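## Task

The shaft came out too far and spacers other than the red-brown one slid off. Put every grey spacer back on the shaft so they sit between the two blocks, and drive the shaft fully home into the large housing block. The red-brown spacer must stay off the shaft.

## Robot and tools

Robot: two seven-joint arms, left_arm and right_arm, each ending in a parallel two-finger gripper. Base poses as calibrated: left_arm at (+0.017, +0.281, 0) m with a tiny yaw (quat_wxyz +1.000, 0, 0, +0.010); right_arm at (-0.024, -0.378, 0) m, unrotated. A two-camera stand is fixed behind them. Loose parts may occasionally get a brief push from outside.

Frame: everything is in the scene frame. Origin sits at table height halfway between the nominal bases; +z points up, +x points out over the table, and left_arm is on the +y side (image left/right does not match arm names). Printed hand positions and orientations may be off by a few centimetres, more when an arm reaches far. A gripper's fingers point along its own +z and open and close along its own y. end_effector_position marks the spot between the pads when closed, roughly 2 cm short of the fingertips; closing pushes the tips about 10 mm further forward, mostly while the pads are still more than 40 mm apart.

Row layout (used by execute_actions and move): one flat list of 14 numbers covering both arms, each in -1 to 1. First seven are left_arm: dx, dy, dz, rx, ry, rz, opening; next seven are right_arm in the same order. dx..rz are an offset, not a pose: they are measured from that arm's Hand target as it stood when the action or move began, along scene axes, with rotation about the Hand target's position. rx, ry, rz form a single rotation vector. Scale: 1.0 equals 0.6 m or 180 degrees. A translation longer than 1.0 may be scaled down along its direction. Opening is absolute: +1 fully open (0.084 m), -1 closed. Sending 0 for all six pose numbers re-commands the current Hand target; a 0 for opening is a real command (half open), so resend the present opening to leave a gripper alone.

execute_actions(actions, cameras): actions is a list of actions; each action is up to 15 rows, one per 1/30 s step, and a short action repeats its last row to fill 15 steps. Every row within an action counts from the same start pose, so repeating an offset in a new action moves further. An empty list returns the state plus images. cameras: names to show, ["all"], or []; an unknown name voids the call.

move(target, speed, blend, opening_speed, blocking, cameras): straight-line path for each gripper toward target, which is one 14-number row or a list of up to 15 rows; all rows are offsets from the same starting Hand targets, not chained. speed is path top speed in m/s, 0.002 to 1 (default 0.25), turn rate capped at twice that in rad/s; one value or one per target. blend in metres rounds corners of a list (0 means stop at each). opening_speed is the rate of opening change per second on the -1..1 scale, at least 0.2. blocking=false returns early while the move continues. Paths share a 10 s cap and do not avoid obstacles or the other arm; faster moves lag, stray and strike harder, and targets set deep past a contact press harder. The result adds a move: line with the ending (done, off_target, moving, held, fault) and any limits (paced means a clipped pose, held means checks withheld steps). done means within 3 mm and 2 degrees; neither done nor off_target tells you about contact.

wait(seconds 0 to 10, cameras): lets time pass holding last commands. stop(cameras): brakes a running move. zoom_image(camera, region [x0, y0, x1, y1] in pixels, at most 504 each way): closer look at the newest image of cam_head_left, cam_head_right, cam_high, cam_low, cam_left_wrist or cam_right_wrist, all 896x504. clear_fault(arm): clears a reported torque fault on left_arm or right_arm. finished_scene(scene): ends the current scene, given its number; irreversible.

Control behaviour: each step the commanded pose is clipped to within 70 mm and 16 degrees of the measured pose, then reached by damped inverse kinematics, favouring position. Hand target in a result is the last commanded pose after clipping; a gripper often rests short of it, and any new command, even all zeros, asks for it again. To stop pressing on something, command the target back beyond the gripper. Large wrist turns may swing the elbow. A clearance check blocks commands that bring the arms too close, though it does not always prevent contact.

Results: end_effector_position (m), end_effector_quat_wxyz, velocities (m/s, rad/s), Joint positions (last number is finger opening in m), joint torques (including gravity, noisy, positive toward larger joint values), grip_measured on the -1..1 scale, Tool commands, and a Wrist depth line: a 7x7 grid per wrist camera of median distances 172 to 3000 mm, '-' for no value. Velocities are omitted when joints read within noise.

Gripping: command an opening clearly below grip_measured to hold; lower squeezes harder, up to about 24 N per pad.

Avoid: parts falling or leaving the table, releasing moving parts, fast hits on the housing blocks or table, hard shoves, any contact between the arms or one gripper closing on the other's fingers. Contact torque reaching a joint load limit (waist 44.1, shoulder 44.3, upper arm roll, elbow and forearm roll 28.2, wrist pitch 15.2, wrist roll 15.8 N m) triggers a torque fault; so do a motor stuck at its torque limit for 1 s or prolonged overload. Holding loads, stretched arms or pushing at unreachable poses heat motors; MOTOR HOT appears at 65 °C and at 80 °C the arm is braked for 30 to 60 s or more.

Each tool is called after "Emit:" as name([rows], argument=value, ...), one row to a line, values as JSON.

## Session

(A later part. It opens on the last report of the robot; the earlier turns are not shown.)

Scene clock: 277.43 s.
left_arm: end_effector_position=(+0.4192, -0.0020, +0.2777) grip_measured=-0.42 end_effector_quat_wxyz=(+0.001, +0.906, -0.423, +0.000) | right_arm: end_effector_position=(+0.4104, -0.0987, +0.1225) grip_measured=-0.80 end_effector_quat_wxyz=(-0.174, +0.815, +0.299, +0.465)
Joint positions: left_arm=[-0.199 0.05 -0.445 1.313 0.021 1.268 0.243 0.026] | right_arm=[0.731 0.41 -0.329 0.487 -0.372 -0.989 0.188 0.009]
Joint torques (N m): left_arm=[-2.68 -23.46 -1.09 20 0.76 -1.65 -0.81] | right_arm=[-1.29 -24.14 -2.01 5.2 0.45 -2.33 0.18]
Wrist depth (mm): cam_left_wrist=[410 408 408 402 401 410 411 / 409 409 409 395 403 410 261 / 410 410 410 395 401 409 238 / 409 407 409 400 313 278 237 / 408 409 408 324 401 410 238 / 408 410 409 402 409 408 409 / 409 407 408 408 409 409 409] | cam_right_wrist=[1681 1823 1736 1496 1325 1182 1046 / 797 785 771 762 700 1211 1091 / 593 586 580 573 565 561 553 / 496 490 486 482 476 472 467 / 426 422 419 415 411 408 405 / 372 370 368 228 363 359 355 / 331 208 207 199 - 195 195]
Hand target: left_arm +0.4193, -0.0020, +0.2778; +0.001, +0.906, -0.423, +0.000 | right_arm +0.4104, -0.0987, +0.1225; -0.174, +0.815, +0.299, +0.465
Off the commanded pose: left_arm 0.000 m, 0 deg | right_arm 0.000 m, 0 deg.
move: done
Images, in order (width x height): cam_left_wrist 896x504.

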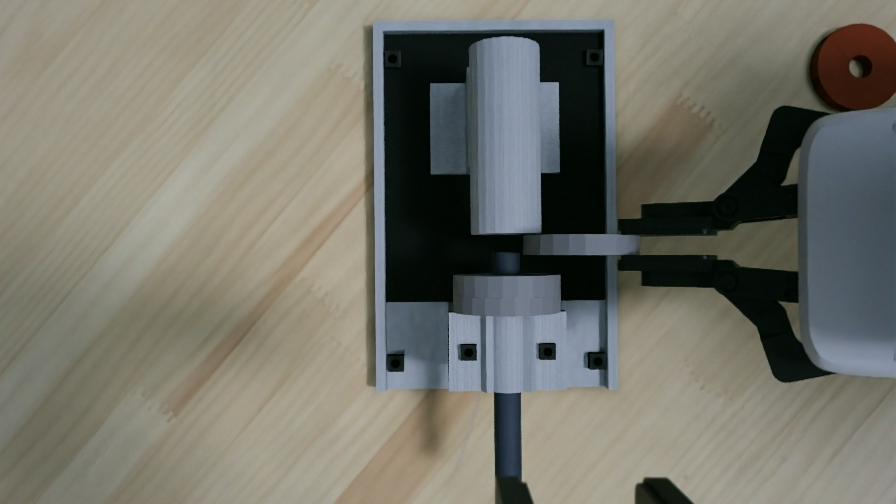

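Emit:
move([
  [0,0,0,0,0,0,-0.4, 0.0018,-0.0021,0,0,0,0,-0.95],
  [0,0,0,0,0,0,-0.4, 0.0236,0.0166,-0.0169,0,0,0,-0.95],
  [0,0,0,0,0,0,-0.4, 0.0455,0.0353,-0.0338,0,0,0,-0.95],
], speed=[0.03,0.05,0.015], cameras=["cam_left_wrist","cam_right_wrist"])

Emit:
zoom_image(camera="cam_left_wrist", region=[440, 180, 600, 300])

Emit:
zoom_image(camera="cam_left_wrist", region=[480, 225, 530, 285])

Emit:
zoom_image(camera="cam_right_wrist", region=[500, 384, 660, 504])

Emit:
zoom_image(camera="cam_right_wrist", region=[540, 464, 600, 504])

Scene clock: 281.00 s.
left_arm: end_effector_position=(+0.4193, -0.0020, +0.2778) grip_measured=-0.42 end_effector_quat_wxyz=(+0.001, +0.906, -0.423, +0.000) | right_arm: end_effector_position=(+0.4376, -0.0775, +0.1022) grip_measured=-0.80 end_effector_quat_wxyz=(-0.174, +0.815, +0.299, +0.465)
Joint positions: left_arm=[-0.199 0.05 -0.445 1.313 0.021 1.268 0.243 0.026] | right_arm=[0.725 0.534 -0.302 0.624 -0.351 -0.979 0.217 0.009]
Joint torques (N m): left_arm=[-2.55 -23.5 -1.12 19.8 0.74 -1.71 -0.77] | right_arm=[-4.11 -21.78 -2.47 7.58 2.16 -1.45 0.74]
Wrist depth (mm): cam_left_wrist=[409 409 410 401 402 409 410 / 409 409 409 395 401 410 401 / 408 410 408 395 395 261 236 / 409 409 409 401 301 255 235 / 408 409 410 325 400 261 236 / 409 408 409 403 410 410 408 / 407 407 408 409 408 409 409] | cam_right_wrist=[1634 981 1669 1480 1292 1149 1023 / 733 722 707 699 643 1160 1072 / 545 539 531 525 520 512 509 / 455 450 447 443 437 433 429 / 391 388 384 381 377 375 371 / 342 339 337 334 332 329 327 / 295 293 178 - - - -]
Hand target: left_arm +0.4193, -0.0020, +0.2778; +0.001, +0.906, -0.423, +0.000 | right_arm +0.4377, -0.0775, +0.1022; -0.174, +0.815, +0.299, +0.465
Off the commanded pose: left_arm 0.000 m, 0 deg | right_arm 0.000 m, 0 deg.
move: done
Images, in order (width x height): cam_left_wrist 896x504, cam_right_wrist 896x504.

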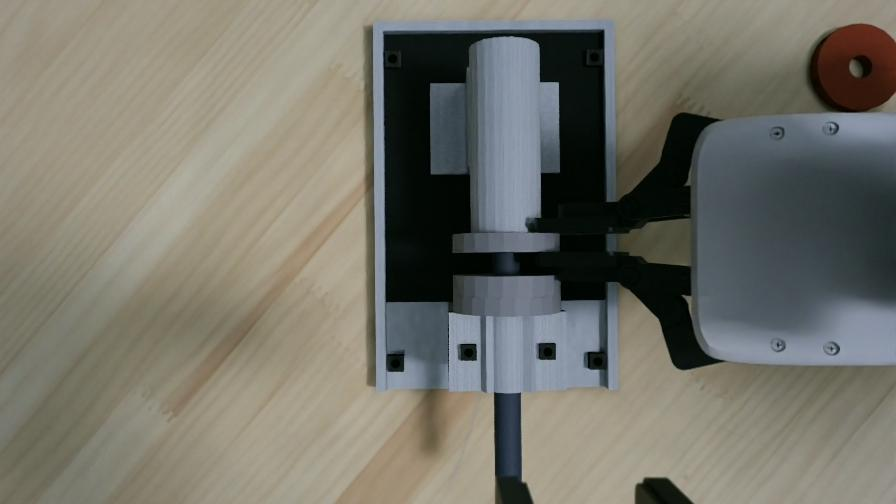

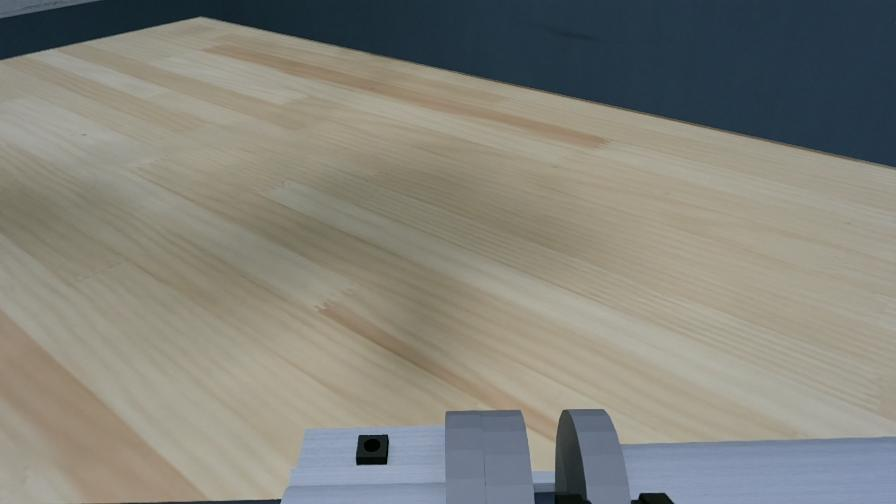

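Scaled by 3.150 from the camera's 896x504 image, which has a finer 1280x720 frame.

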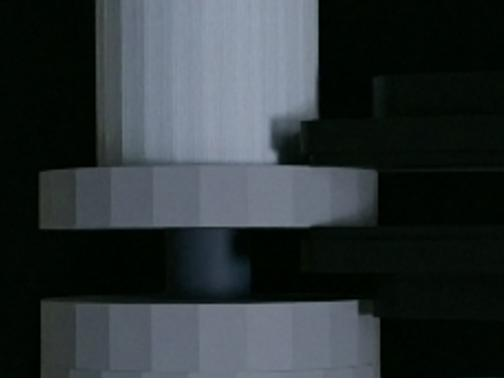

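Scaled by 8.400 from the camera's 896x504 image, which has a finer 1280x720 frame.

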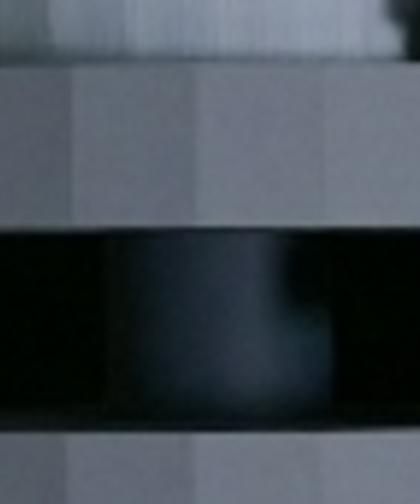

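Scaled by 3.150 from the camera's 896x504 image, which has a finer 1280x720 frame.

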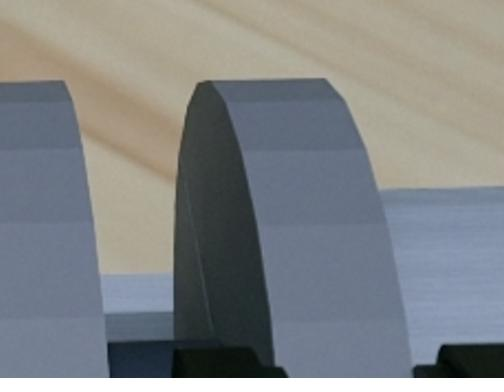

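Scaled by 8.400 from the camera's 896x504 image, which has a finer 1280x720 frame.

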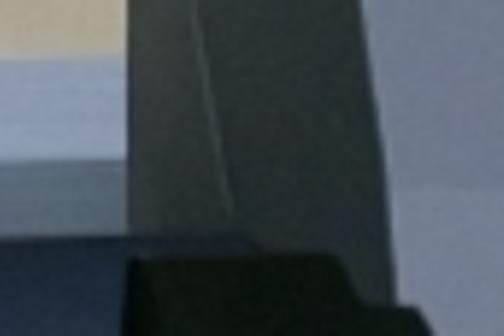

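Emit:
zoom_image(camera="cam_right_wrist", region=[554, 482, 578, 504])

Scaled by 21.000 from the camera's 896x504 image, which has a finer 1280x720 frame.

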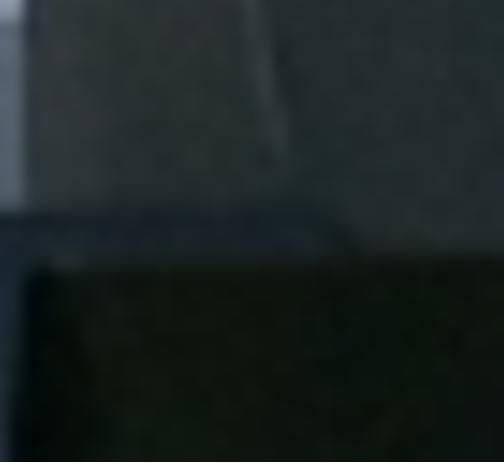

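Emit:
move([
  [-0.0611,0.0719,-0.12,0,0,0,-0.4, 0,0,0.0003,0,0,0,-0.95],
  [-0.0611,0.0719,-0.333,0,0,0,-0.4, 0,0,0.0003,0,0,0,-0.95],
  [-0.0611,0.0719,-0.333,0,0,0,-0.9, 0,0,0.0003,0,0,0,-0.95],
  [-0.0589,0.0694,-0.333,0,0,0,-0.9, 0,0,0.0003,0,0,0,-0.95],
], speed=[0.25,0.15,0.05,0.01], opening_speed=1, blend=[0.02,0,0,0], cameras=["cam_left_wrist","cam_right_wrist"])

Emit:
zoom_image(camera="cam_right_wrist", region=[500, 384, 660, 504])

Emit:
zoom_image(camera="cam_right_wrist", region=[554, 482, 578, 504])

Scene clock: 284.97 s.
left_arm: end_effector_position=(+0.3838, +0.0398, +0.0779) grip_measured=-0.69 end_effector_quat_wxyz=(+0.000, +0.906, -0.423, +0.000) | right_arm: end_effector_position=(+0.4377, -0.0776, +0.1024) grip_measured=-0.80 end_effector_quat_wxyz=(-0.174, +0.815, +0.299, +0.465)
Joint positions: left_arm=[-0.184 0.143 -0.418 0.798 0.092 0.669 0.223 0.014] | right_arm=[0.725 0.534 -0.302 0.624 -0.351 -0.979 0.217 0.009]
Joint torques (N m): left_arm=[-1.67 -25.36 0.5 28.16 1.12 -10.6 -0.58] | right_arm=[-2.18 -28.99 -4.06 5.47 0.48 -2.48 0.17]
Wrist depth (mm): cam_left_wrist=[208 208 200 - - 201 209 / 208 208 200 - - 201 209 / 207 208 208 - - 200 209 / 208 207 208 - - 202 209 / 207 208 208 202 - 202 209 / 208 208 208 208 209 208 209 / 208 208 208 208 208 208 209] | cam_right_wrist=[1719 981 1677 1480 1290 1145 1020 / - 720 708 698 642 1160 1076 / - 537 532 525 519 513 508 / - 449 447 442 437 434 429 / - 387 385 381 378 375 372 / 328 327 337 335 332 329 326 / 173 283 178 - - - -]
Hand target: left_arm +0.3839, +0.0397, +0.0780; +0.001, +0.906, -0.423, +0.000 | right_arm +0.4377, -0.0775, +0.1024; -0.174, +0.815, +0.299, +0.465
Off the commanded pose: left_arm 0.000 m, 0 deg | right_arm 0.000 m, 0 deg.
move: done
Images, in order (width x height): cam_left_wrist 896x504, cam_right_wrist 896x504.

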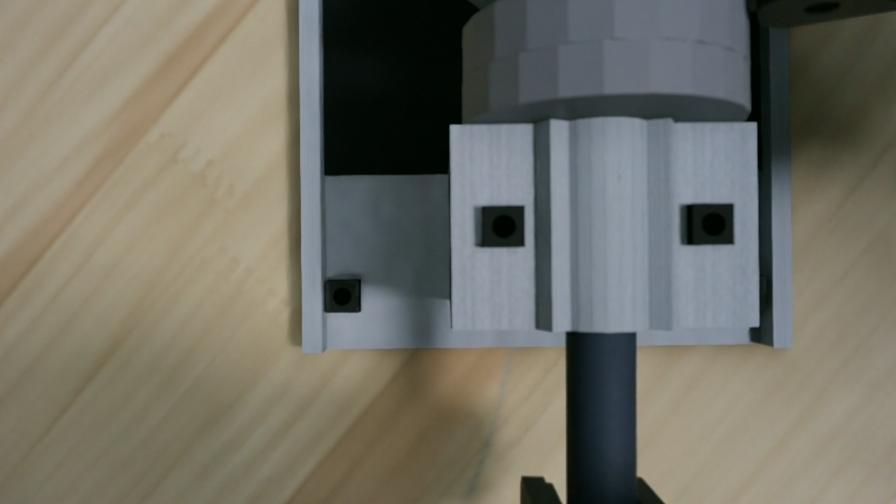

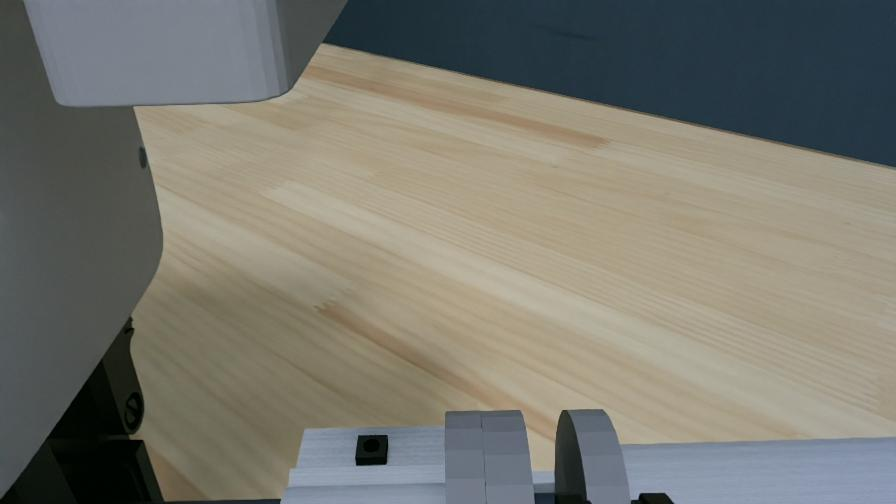

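Scaled by 3.150 from the camera's 896x504 image, which has a finer 1280x720 frame.

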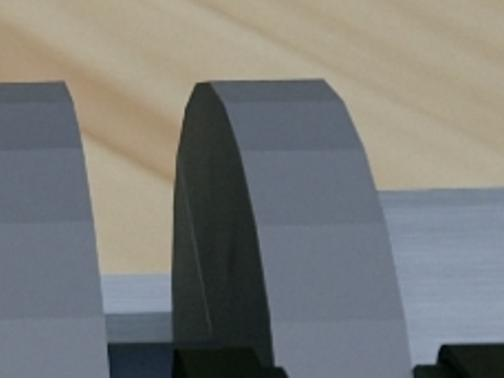

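Scaled by 21.000 from the camera's 896x504 image, which has a finer 1280x720 frame.

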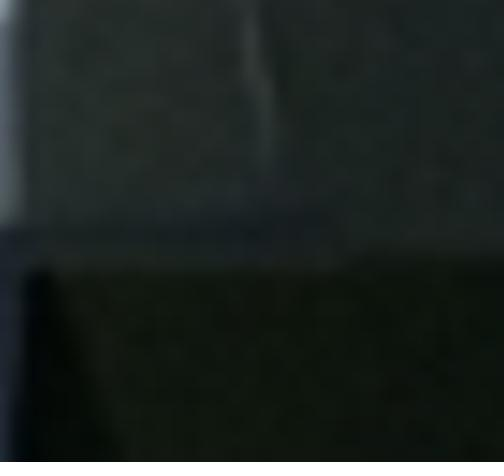

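Emit:
move([
  [0,0,0,0,0,0,-0.4, 0,0,0,0,0,0,-0.95],
  [-0.0028,0.002,0,0,0,0,-0.4, 0,0,0,0,0,0,-0.95],
], speed=[0.03,0.02], opening_speed=1, cameras=["cam_left_wrist","cam_right_wrist"])

Emit:
zoom_image(camera="cam_left_wrist", region=[540, 330, 670, 430])

Emit:
zoom_image(camera="cam_left_wrist", region=[440, 100, 770, 350])

Emit:
zoom_image(camera="cam_right_wrist", region=[554, 482, 578, 504])

Scene clock: 287.57 s.
left_arm: end_effector_position=(+0.3823, +0.0409, +0.0780) grip_measured=-0.42 end_effector_quat_wxyz=(+0.001, +0.906, -0.423, +0.000) | right_arm: end_effector_position=(+0.4376, -0.0775, +0.1024) grip_measured=-0.80 end_effector_quat_wxyz=(-0.174, +0.815, +0.299, +0.465)
Joint positions: left_arm=[-0.183 0.137 -0.419 0.791 0.089 0.667 0.226 0.026] | right_arm=[0.725 0.534 -0.302 0.624 -0.351 -0.979 0.217 0.009]
Joint torques (N m): left_arm=[2.07 -29.51 -1.79 13.09 -0.77 -3.31 0.84] | right_arm=[-0.03 -29.27 -3.97 5.8 1.15 -2.51 -0.04]
Wrist depth (mm): cam_left_wrist=[209 209 201 - - 201 210 / 209 209 209 - - 202 210 / 208 209 209 - - 201 210 / 209 209 209 - - 204 210 / 208 209 209 203 - 203 209 / 208 208 208 208 209 209 209 / 208 209 209 208 209 209 209] | cam_right_wrist=[1715 983 1673 1477 1292 1147 1022 / - 722 710 698 644 1170 1067 / - 539 533 524 519 513 508 / - 450 446 442 437 435 429 / - 387 384 381 378 375 372 / 177 327 337 335 332 329 327 / 182 283 178 - - - -]
Hand target: left_arm +0.3822, +0.0409, +0.0780; +0.001, +0.906, -0.423, +0.000 | right_arm +0.4377, -0.0775, +0.1024; -0.174, +0.815, +0.299, +0.465
Off the commanded pose: left_arm 0.000 m, 0 deg | right_arm 0.000 m, 0 deg.
move: done
Images, in order (width x height): cam_left_wrist 896x504, cam_right_wrist 896x504.

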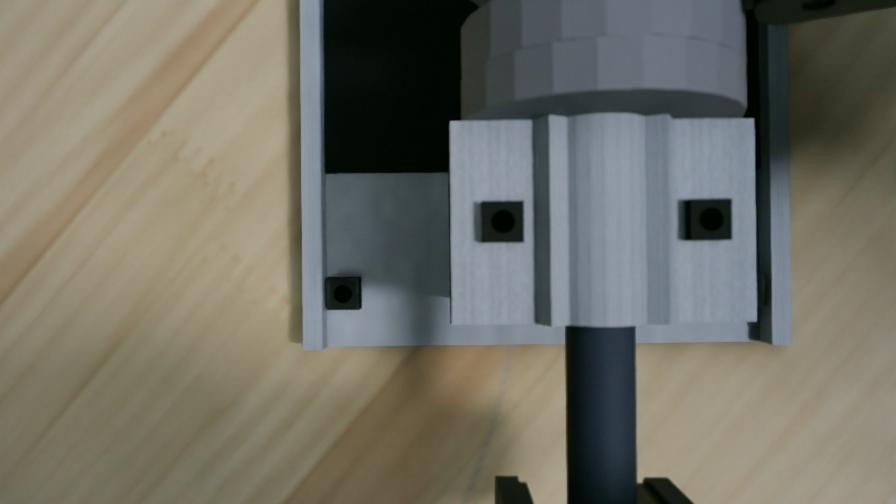

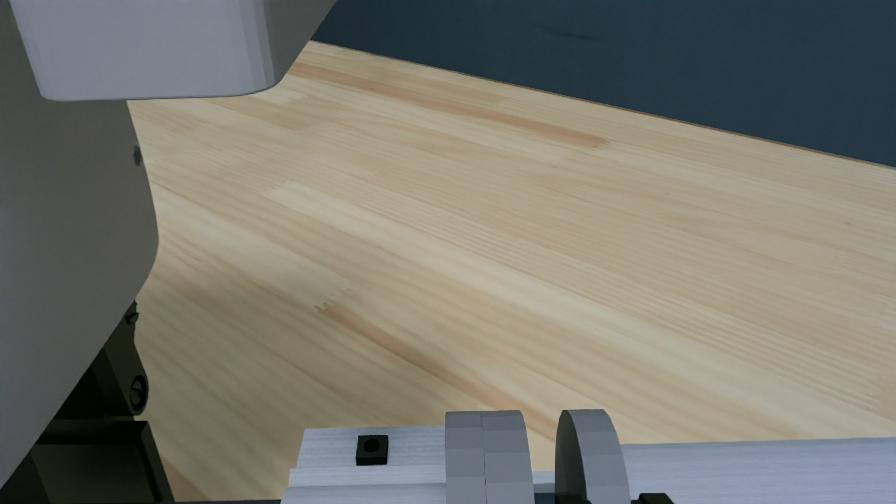

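Scaled by 3.877 from the camera's 896x504 image, which has a finer 1280x720 frame.

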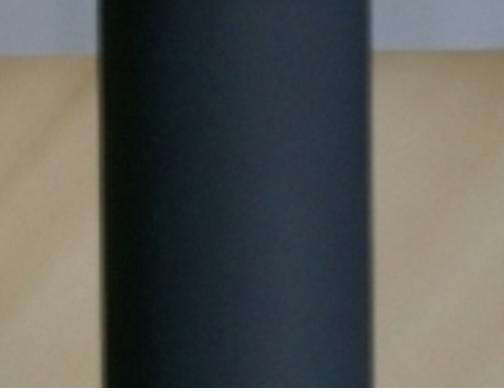

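Scaled by 1.527 from the camera's 896x504 image, which has a finer 1280x720 frame.

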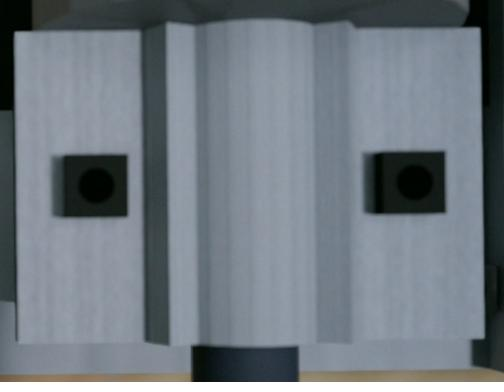

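Scaled by 21.000 from the camera's 896x504 image, which has a finer 1280x720 frame.

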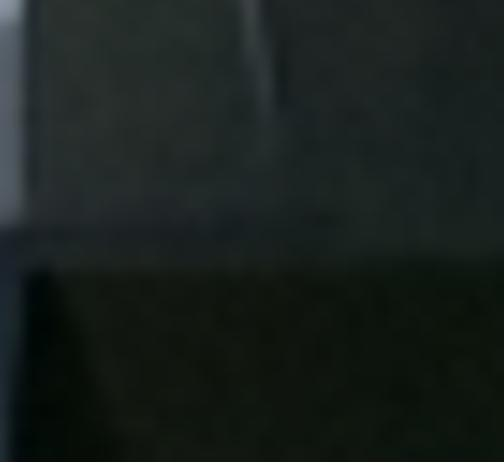

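Emit:
move([
  [0,0,0,0,0,0,-0.9, 0,0,0,0,0,0,-0.95],
  [0.0016,-0.0019,0,0,0,0,-0.9, 0,0,-0.0002,0,0,0,-0.95],
], speed=[0.03,0.01], opening_speed=1, cameras=["cam_left_wrist","cam_right_wrist"])

Emit:
zoom_image(camera="cam_left_wrist", region=[440, 100, 770, 350])

Emit:
zoom_image(camera="cam_right_wrist", region=[554, 482, 578, 504])

Scene clock: 289.43 s.
left_arm: end_effector_position=(+0.3831, +0.0398, +0.0779) grip_measured=-0.69 end_effector_quat_wxyz=(+0.000, +0.906, -0.423, +0.000) | right_arm: end_effector_position=(+0.4377, -0.0775, +0.1023) grip_measured=-0.80 end_effector_quat_wxyz=(-0.174, +0.815, +0.299, +0.465)
Joint positions: left_arm=[-0.184 0.142 -0.419 0.796 0.091 0.669 0.223 0.014] | right_arm=[0.725 0.534 -0.302 0.624 -0.351 -0.979 0.217 0.009]
Joint torques (N m): left_arm=[-4.5 -22.69 -2.25 25.13 0.68 -9.76 -0.61] | right_arm=[-2.11 -20.89 -2.66 7.38 1.29 -2.42 -0.01]
Wrist depth (mm): cam_left_wrist=[208 208 200 - - 201 209 / 208 208 200 - - 201 209 / 208 208 208 - - 201 209 / 208 208 208 - - 203 209 / 208 208 208 202 - 203 209 / 208 208 208 208 208 209 209 / 207 208 208 208 208 208 209] | cam_right_wrist=[1711 985 1677 1477 1290 1147 1020 / - 719 711 698 643 1164 1067 / - 538 533 526 519 514 508 / - 450 447 442 438 433 430 / - 389 385 381 377 375 372 / - 327 337 335 332 329 327 / 173 293 178 - - - -]
Hand target: left_arm +0.3832, +0.0397, +0.0780; +0.001, +0.906, -0.423, +0.000 | right_arm +0.4377, -0.0775, +0.1022; -0.174, +0.815, +0.299, +0.465
Off the commanded pose: left_arm 0.000 m, 0 deg | right_arm 0.000 m, 0 deg.
move: done
Images, in order (width x height): cam_left_wrist 896x504, cam_right_wrist 896x504.

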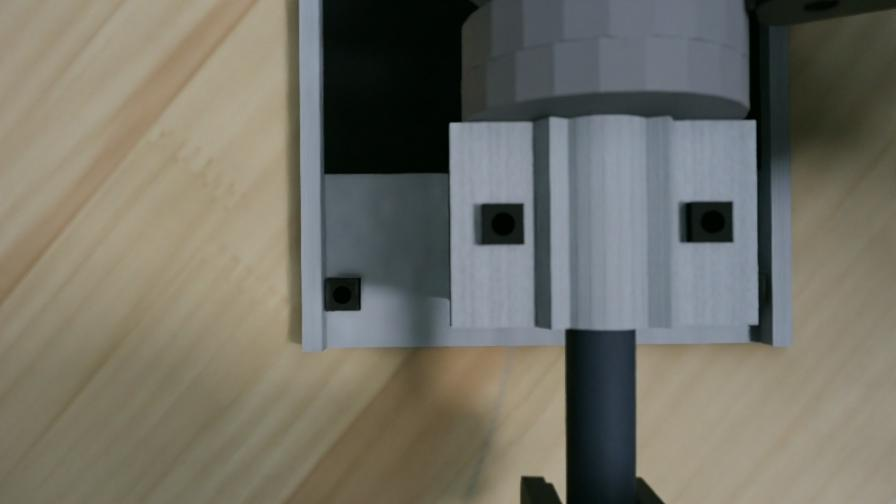

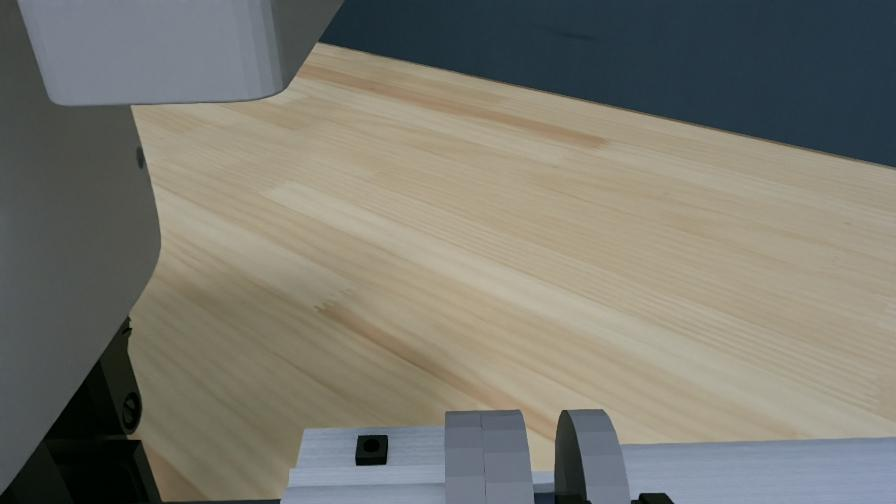

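Scaled by 1.527 from the camera's 896x504 image, which has a finer 1280x720 frame.

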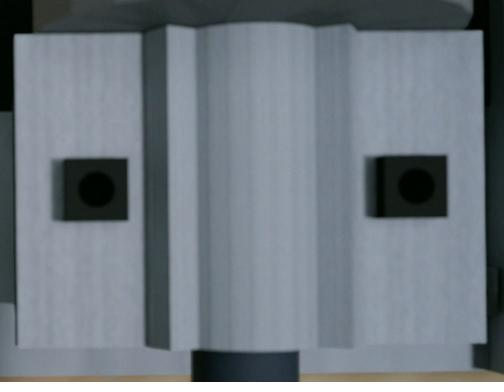

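Scaled by 21.000 from the camera's 896x504 image, which has a finer 1280x720 frame.

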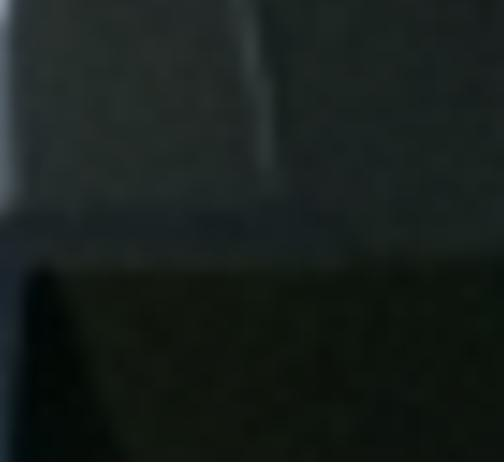

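Emit:
execute_actions(actions=[])

Scene clock: 290.60 s.
left_arm: end_effector_position=(+0.3832, +0.0397, +0.0780) grip_measured=-0.69 end_effector_quat_wxyz=(+0.001, +0.906, -0.423, +0.000) | right_arm: end_effector_position=(+0.4377, -0.0775, +0.1022) grip_measured=-0.80 end_effector_quat_wxyz=(-0.174, +0.815, +0.299, +0.465)
Joint positions: left_arm=[-0.184 0.142 -0.419 0.796 0.091 0.668 0.223 0.014] | right_arm=[0.725 0.534 -0.302 0.624 -0.351 -0.979 0.217 0.009]
Joint velocities: within noise
Joint torques (N m): left_arm=[-4.48 -26.53 -3.37 25.08 0.64 -9.89 -0.49] | right_arm=[-0.53 -21.16 -1.78 7.18 0.15 -1.83 0.08]
Wrist depth (mm): cam_left_wrist=[208 208 200 - - 201 209 / 208 208 200 - - 201 209 / 208 208 208 - - 201 209 / 208 208 208 - - 203 209 / 208 208 208 202 - 202 209 / 208 208 208 208 209 209 209 / 208 208 208 208 208 209 209] | cam_right_wrist=[1711 980 1673 1474 1297 1151 1025 / - 719 709 698 644 1164 1072 / - 537 532 526 519 514 508 / - 450 446 442 437 434 429 / - 389 385 381 378 375 371 / - 328 337 335 332 330 327 / 173 292 178 - - - -]
Hand target: left_arm +0.3832, +0.0397, +0.0780; +0.001, +0.906, -0.423, +0.000 | right_arm +0.4377, -0.0775, +0.1022; -0.174, +0.815, +0.299, +0.465
Tool commands: left_gripper/opening=-0.9 right_gripper/opening=-0.95
Off the commanded pose: left_arm 0.000 m, 0 deg | right_arm 0.000 m, 0 deg.

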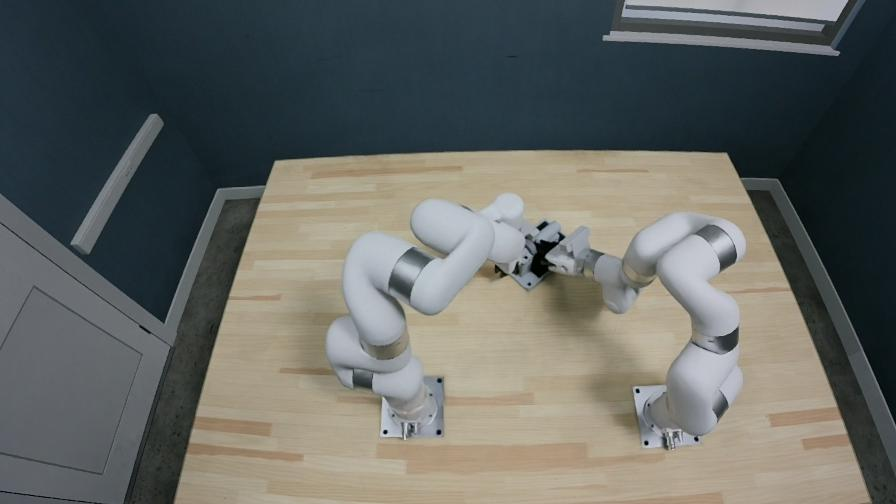

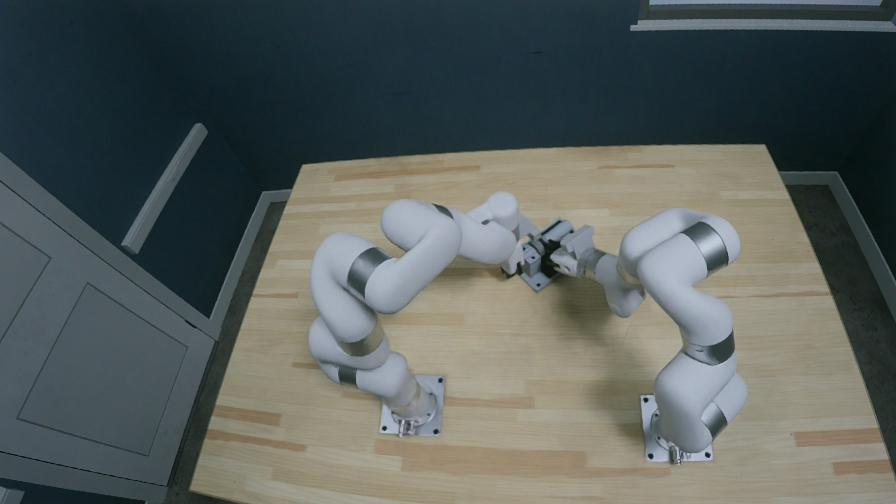

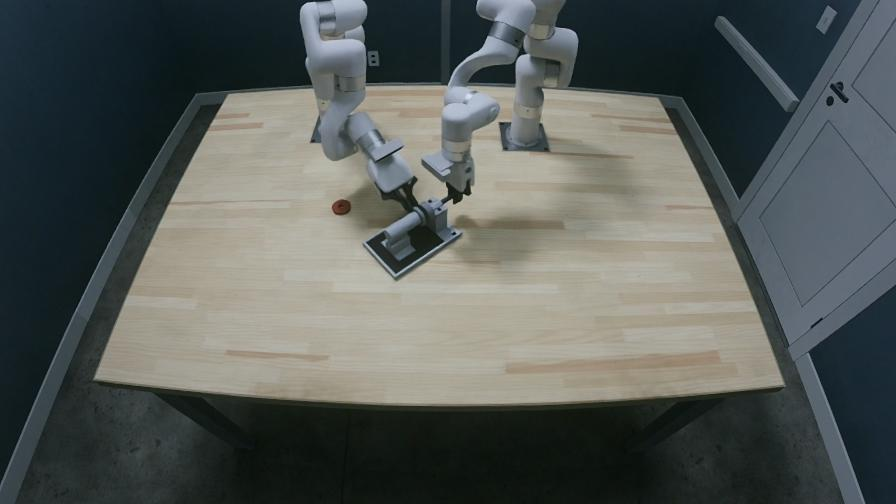

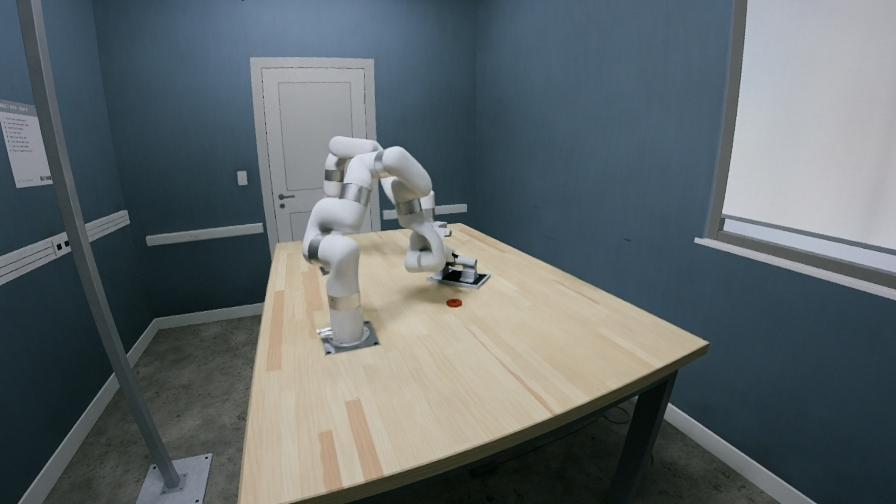

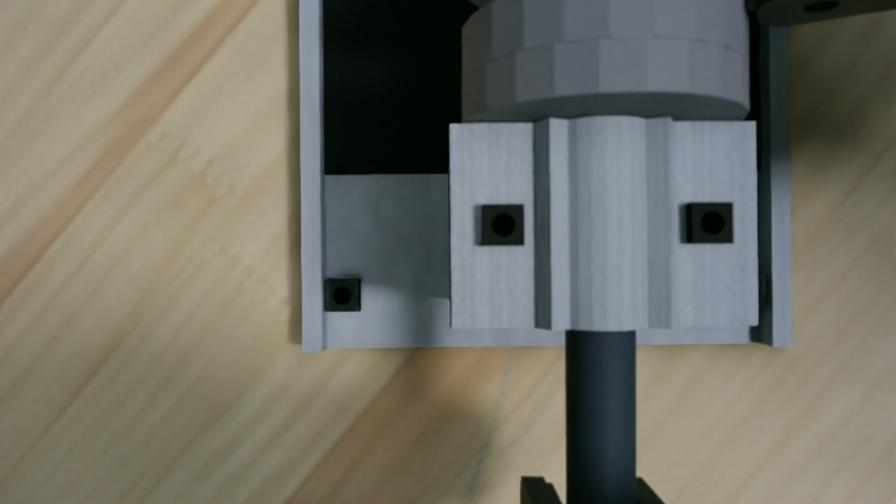

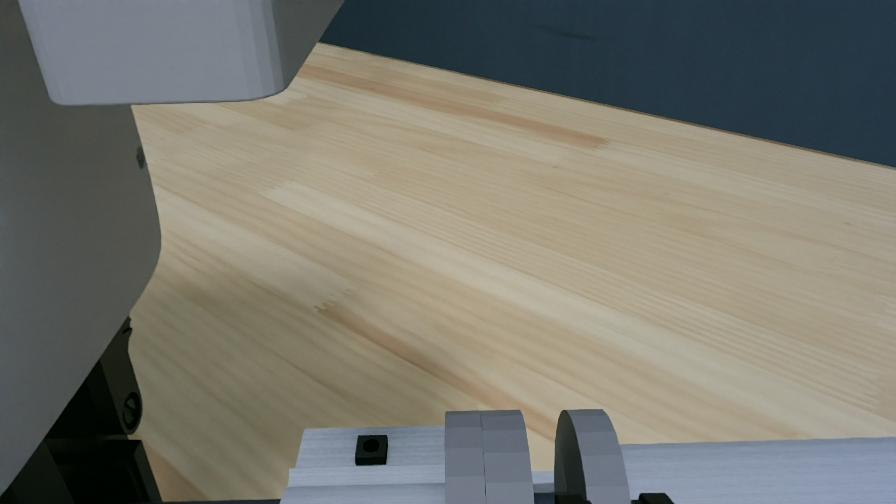

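Emit:
zoom_image(camera="cam_right_wrist", region=[430, 390, 690, 504])

Emit:
zoom_image(camera="cam_left_wrist", region=[430, 0, 790, 200])

Scaled by 1.938 from the camera's 896x504 image, which has a finer 1280x720 frame.

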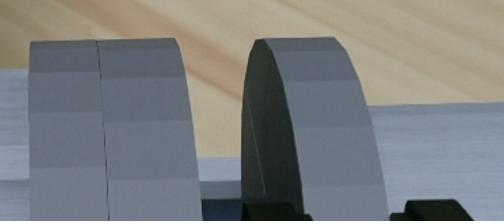

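Scaled by 1.400 from the camera's 896x504 image, which has a finer 1280x720 frame.

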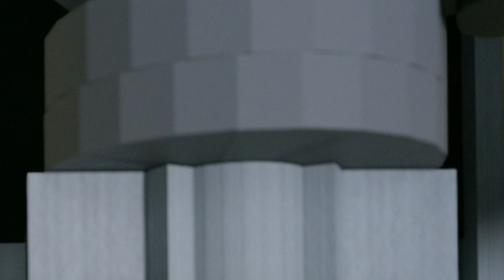

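Emit:
move([
  [0.000108,-0.000127,0,0,0,0,-0.9,0,0,0.0003,0,0,0,-0.95],
  [0.000217,-0.000253,0,0,0,0,-0.9,0.0002,0.00017,0.0002,0,0,0,-0.95],
  [0.000325,-0.00038,0,0,0,0,-0.9,0.00026,0.00022,0,0,0,0,-0.95],
  [0.000433,-0.0005,0,0,0,0,-0.9,0.0002,0.00017,-0.0002,0,0,0,-0.95],
  [0.00054,-0.00063,0,0,0,0,-0.9,0,0,-0.0003,0,0,0,-0.95],
  [0.00065,-0.00076,0,0,0,0,-0.9,-0.0002,-0.00017,-0.0002,0,0,0,-0.95],
  [0.00076,-0.00089,0,0,0,0,-0.9,-0.00026,-0.00022,0,0,0,0,-0.95],
  [0.00087,-0.00101,0,0,0,0,-0.9,-0.0002,-0.00017,0.0002,0,0,0,-0.95],
  [0.00097,-0.00114,0,0,0,0,-0.9,0,0,0.0003,0,0,0,-0.95],
], speed=0.01, blend=0.0003)

Scene clock: 296.33 s.
left_arm: end_effector_position=(+0.3837, +0.0391, +0.0779) grip_measured=-0.69 end_effector_quat_wxyz=(+0.001, +0.906, -0.423, +0.000) | right_arm: end_effector_position=(+0.4376, -0.0775, +0.1024) grip_measured=-0.80 end_effector_quat_wxyz=(-0.174, +0.815, +0.299, +0.465)
Joint positions: left_arm=[-0.184 0.144 -0.419 0.799 0.093 0.669 0.221 0.014] | right_arm=[0.725 0.534 -0.302 0.624 -0.351 -0.979 0.217 0.009]
Joint torques (N m): left_arm=[-5.52 -25.67 -3.28 28.37 0.58 -10.82 -0.57] | right_arm=[2.31 -28.83 -3.34 4.55 -0.76 -2.04 0.28]
Wrist depth (mm): cam_left_wrist=[208 208 200 - - 201 209 / 208 208 200 - - 201 209 / 208 208 208 - - 201 209 / 207 208 208 - - 203 208 / 208 208 208 - - 202 209 / 207 208 208 208 208 209 209 / 207 208 208 208 208 209 209] | cam_right_wrist=[1702 984 1661 1474 1295 1149 1029 / - 721 708 698 643 1162 1072 / - 537 531 526 519 512 509 / - 450 447 441 438 434 429 / - 388 385 381 378 375 372 / 328 327 337 334 332 329 327 / 173 283 178 - - - -]
Hand target: left_arm +0.3838, +0.0390, +0.0780; +0.001, +0.906, -0.423, +0.000 | right_arm +0.4377, -0.0775, +0.1024; -0.174, +0.815, +0.299, +0.465
Off the commanded pose: left_arm 0.000 m, 0 deg | right_arm 0.000 m, 0 deg.
move: done; blend cut to 0.0001 m at target 1, 0.0001 m at target 2, 0.0001 m at target 3, 0.0001 m at target 4, 0.0001 m at target 5, 0.0001 m at target 6, 0.0001 m at target 7, 0.0001 m at target 8

Emit:
zoom_image(camera="cam_right_wrist", region=[520, 440, 650, 504])

Scaled by 3.877 from the camera's 896x504 image, which has a finer 1280x720 frame.
This view is cut from an older image: the scene may have changed since it was taken.

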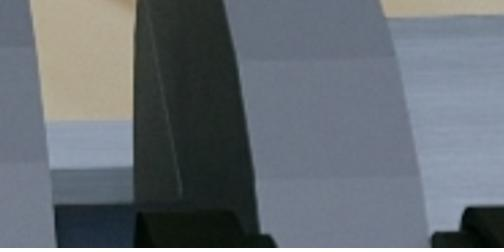

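Emit:
move([
  [0,0,0,0,0,0,-0.4,0,0,0,0,0,0,-0.95],
  [0,0,0.2,0,0,0,-0.4,0,0,0,0,0,0,-0.95],
  [0.0590,-0.0683,0.333,0,0,0,-0.4,0,0,0,0,0,0,-0.95],
], speed=[0.05,0.15,0.2], cameras=["cam_left_wrist","cam_right_wrist"])

Emit:
zoom_image(camera="cam_left_wrist", region=[400, 180, 610, 320])

Scene clock: 299.50 s.
left_arm: end_effector_position=(+0.4192, -0.0019, +0.2778) grip_measured=-0.42 end_effector_quat_wxyz=(+0.001, +0.906, -0.423, +0.000) | right_arm: end_effector_position=(+0.4377, -0.0775, +0.1024) grip_measured=-0.80 end_effector_quat_wxyz=(-0.174, +0.815, +0.299, +0.465)
Joint positions: left_arm=[-0.193 0.05 -0.452 1.313 0.022 1.268 0.243 0.026] | right_arm=[0.725 0.534 -0.302 0.624 -0.351 -0.979 0.217 0.009]
Joint torques (N m): left_arm=[-2.55 -23.42 -1.21 20.18 0.96 -1.58 -0.83] | right_arm=[-3.09 -22.88 -4.55 7.11 1.3 -2.52 0.71]
Wrist depth (mm): cam_left_wrist=[409 409 411 401 403 411 410 / 409 408 409 396 402 410 401 / 409 408 409 395 395 261 236 / 409 408 409 402 301 254 234 / 409 408 409 325 400 261 236 / 407 409 409 402 408 410 409 / 408 410 408 408 408 408 409] | cam_right_wrist=[1649 984 1669 1480 1297 1143 1022 / 732 722 708 700 644 1160 1067 / 544 537 534 525 519 512 509 / 455 451 447 442 437 434 429 / 391 388 385 381 378 375 372 / 342 339 337 334 332 329 328 / 295 294 178 - - - -]
Hand target: left_arm +0.4192, -0.0019, +0.2778; +0.001, +0.906, -0.423, +0.000 | right_arm +0.4377, -0.0775, +0.1024; -0.174, +0.815, +0.299, +0.465
Off the commanded pose: left_arm 0.000 m, 0 deg | right_arm 0.000 m, 0 deg.
move: done
Images, in order (width x height): cam_left_wrist 896x504, cam_right_wrist 896x504.

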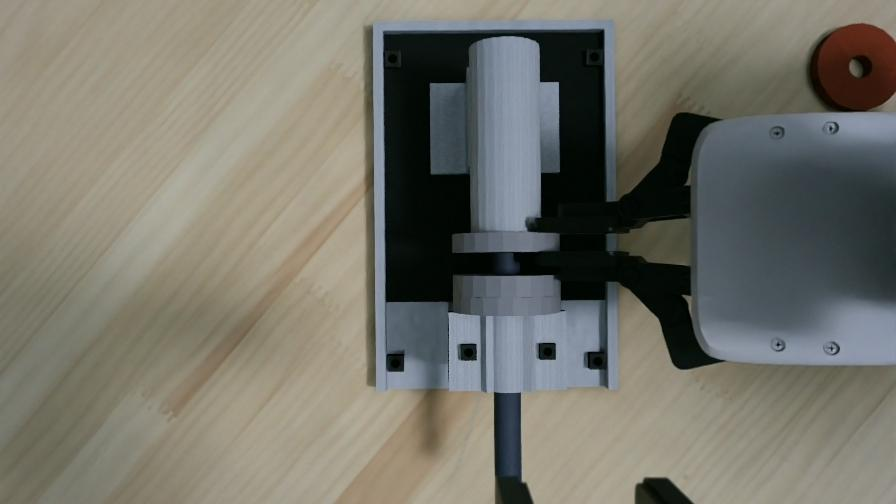

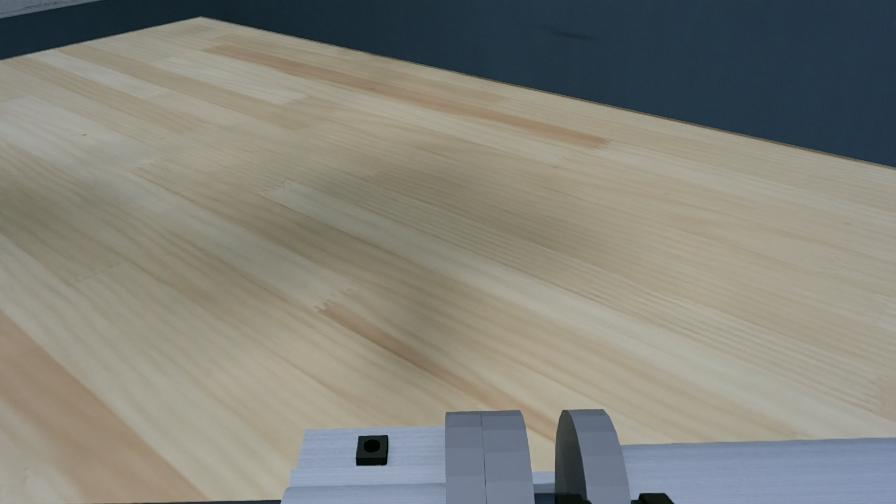

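Scaled by 2.400 from the camera's 896x504 image, which has a finer 1280x720 frame.

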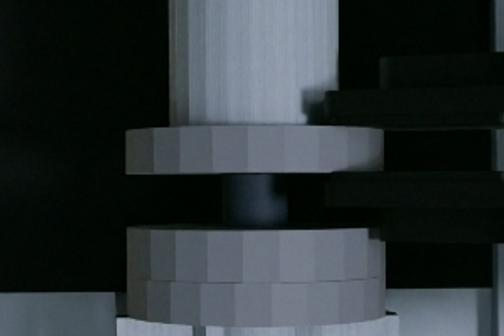

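Emit:
zoom_image(camera="cam_left_wrist", region=[480, 240, 540, 285])

Scaled by 8.400 from the camera's 896x504 image, which has a finer 1280x720 frame.

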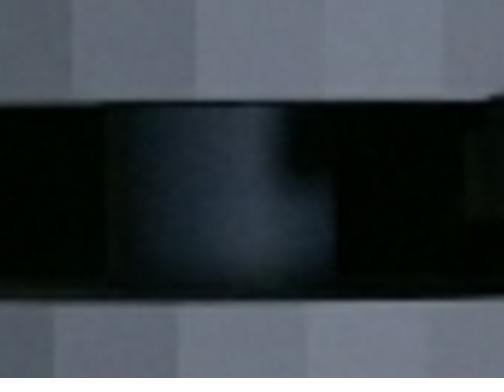

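Emit:
zoom_image(camera="cam_left_wrist", region=[446, 225, 476, 285])

Emit:
zoom_image(camera="cam_left_wrist", region=[540, 225, 570, 285])

Scaled by 8.400 from the camera's 896x504 image, which has a finer 1280x720 frame.

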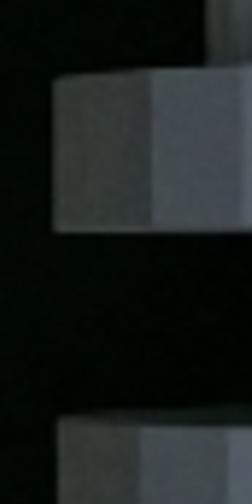

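Scaled by 8.400 from the camera's 896x504 image, which has a finer 1280x720 frame.

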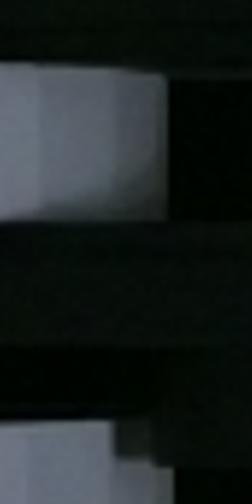

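Emit:
zoom_image(camera="cam_right_wrist", region=[435, 400, 545, 460])

Emit:
zoom_image(camera="cam_right_wrist", region=[545, 400, 655, 460])

Emit:
zoom_image(camera="cam_right_wrist", region=[280, 410, 450, 504])

Emit:
zoom_image(camera="cam_right_wrist", region=[726, 410, 896, 504])

Scaled by 4.582 from the camera's 896x504 image, which has a finer 1280x720 frame.

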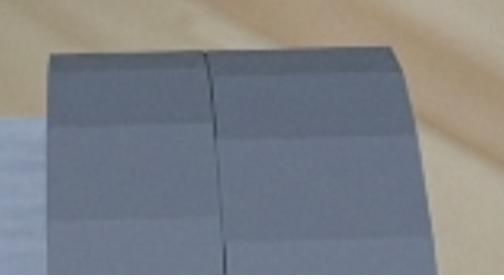

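Scaled by 4.582 from the camera's 896x504 image, which has a finer 1280x720 frame.

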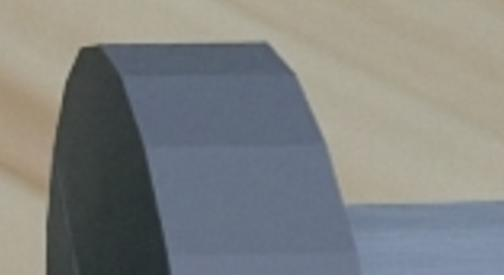

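Scaled by 2.965 from the camera's 896x504 image, which has a finer 1280x720 frame.

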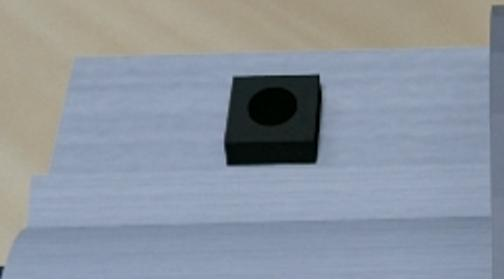

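Scaled by 2.965 from the camera's 896x504 image, which has a finer 1280x720 frame.

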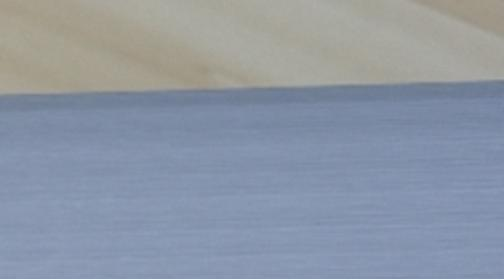

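Emit:
move([
  [-0.0622,0.0721,-0.133,0,0,0,-0.4,0,0,0,0,0,0,-0.95],
  [-0.0622,0.0721,-0.333,0,0,0,-0.4,0,0,0,0,0,0,-0.95],
  [-0.0622,0.0721,-0.333,0,0,0,-0.76,0,0,0,0,0,0,-0.95],
], speed=[0.2,0.12,0.05], opening_speed=1)

Scene clock: 305.07 s.
left_arm: end_effector_position=(+0.3819, +0.0413, +0.0780) grip_measured=-0.69 end_effector_quat_wxyz=(+0.001, +0.906, -0.423, +0.000) | right_arm: end_effector_position=(+0.4377, -0.0775, +0.1024) grip_measured=-0.80 end_effector_quat_wxyz=(-0.174, +0.815, +0.299, +0.465)
Joint positions: left_arm=[-0.176 0.136 -0.425 0.789 0.089 0.666 0.226 0.014] | right_arm=[0.725 0.534 -0.303 0.624 -0.351 -0.979 0.217 0.009]
Joint torques (N m): left_arm=[-2.63 -22.52 -1.17 16.43 0.66 -3.07 -0.46] | right_arm=[-3.24 -22.71 -4.53 7 0.45 -2.47 0.85]
Wrist depth (mm): cam_left_wrist=[209 209 209 - - 201 209 / 209 209 209 - - 201 209 / 209 209 209 - - 201 210 / 208 209 209 - - 199 209 / 208 209 209 203 - 203 209 / 208 209 209 209 209 209 209 / 208 208 209 209 209 209 209] | cam_right_wrist=[1669 978 1657 1490 1297 1151 1020 / 733 720 709 702 643 1168 1067 / - 537 532 526 519 514 508 / - 449 447 442 437 434 429 / 373 389 384 381 378 374 372 / 328 328 337 335 332 330 327 / 173 293 178 - - - -]
Hand target: left_arm +0.3819, +0.0413, +0.0780; +0.001, +0.906, -0.423, +0.000 | right_arm +0.4377, -0.0775, +0.1024; -0.174, +0.815, +0.299, +0.465
Off the commanded pose: left_arm 0.000 m, 0 deg | right_arm 0.000 m, 0 deg.
move: done

Emit:
move(target=[0.00108,-0.00126,0,0,0,0,-0.76,0,0,0.0,0,0,0,-0.95], speed=0.01)

Scene clock: 305.90 s.
left_arm: end_effector_position=(+0.3824, +0.0407, +0.0779) grip_measured=-0.69 end_effector_quat_wxyz=(+0.000, +0.906, -0.423, +0.000) | right_arm: end_effector_position=(+0.4377, -0.0775, +0.1024) grip_measured=-0.80 end_effector_quat_wxyz=(-0.174, +0.815, +0.299, +0.465)
Joint positions: left_arm=[-0.177 0.139 -0.425 0.792 0.091 0.668 0.224 0.014] | right_arm=[0.725 0.534 -0.303 0.624 -0.351 -0.979 0.217 0.009]
Joint torques (N m): left_arm=[-4.23 -20.49 -1.7 23.2 0.57 -8.3 -0.58] | right_arm=[-2.11 -23.04 -3.39 7.17 0.6 -2.55 0.83]
Wrist depth (mm): cam_left_wrist=[209 208 200 - - 201 209 / 208 208 208 - - 201 209 / 208 208 208 - - 201 209 / 208 208 208 - - 198 209 / 208 208 208 202 - 203 209 / 208 208 208 208 209 209 209 / 208 208 208 208 209 208 209] | cam_right_wrist=[1711 980 1673 1468 1290 1145 1020 / - 718 706 700 643 1166 1071 / - 538 533 525 519 513 509 / - 450 446 442 438 434 429 / 372 389 385 381 378 375 372 / 328 328 337 335 332 329 327 / 173 293 178 - - - -]
Hand target: left_arm +0.3825, +0.0406, +0.0780; +0.001, +0.906, -0.423, +0.000 | right_arm +0.4377, -0.0775, +0.1024; -0.174, +0.815, +0.299, +0.465
Off the commanded pose: left_arm 0.000 m, 0 deg | right_arm 0.000 m, 0 deg.
move: done


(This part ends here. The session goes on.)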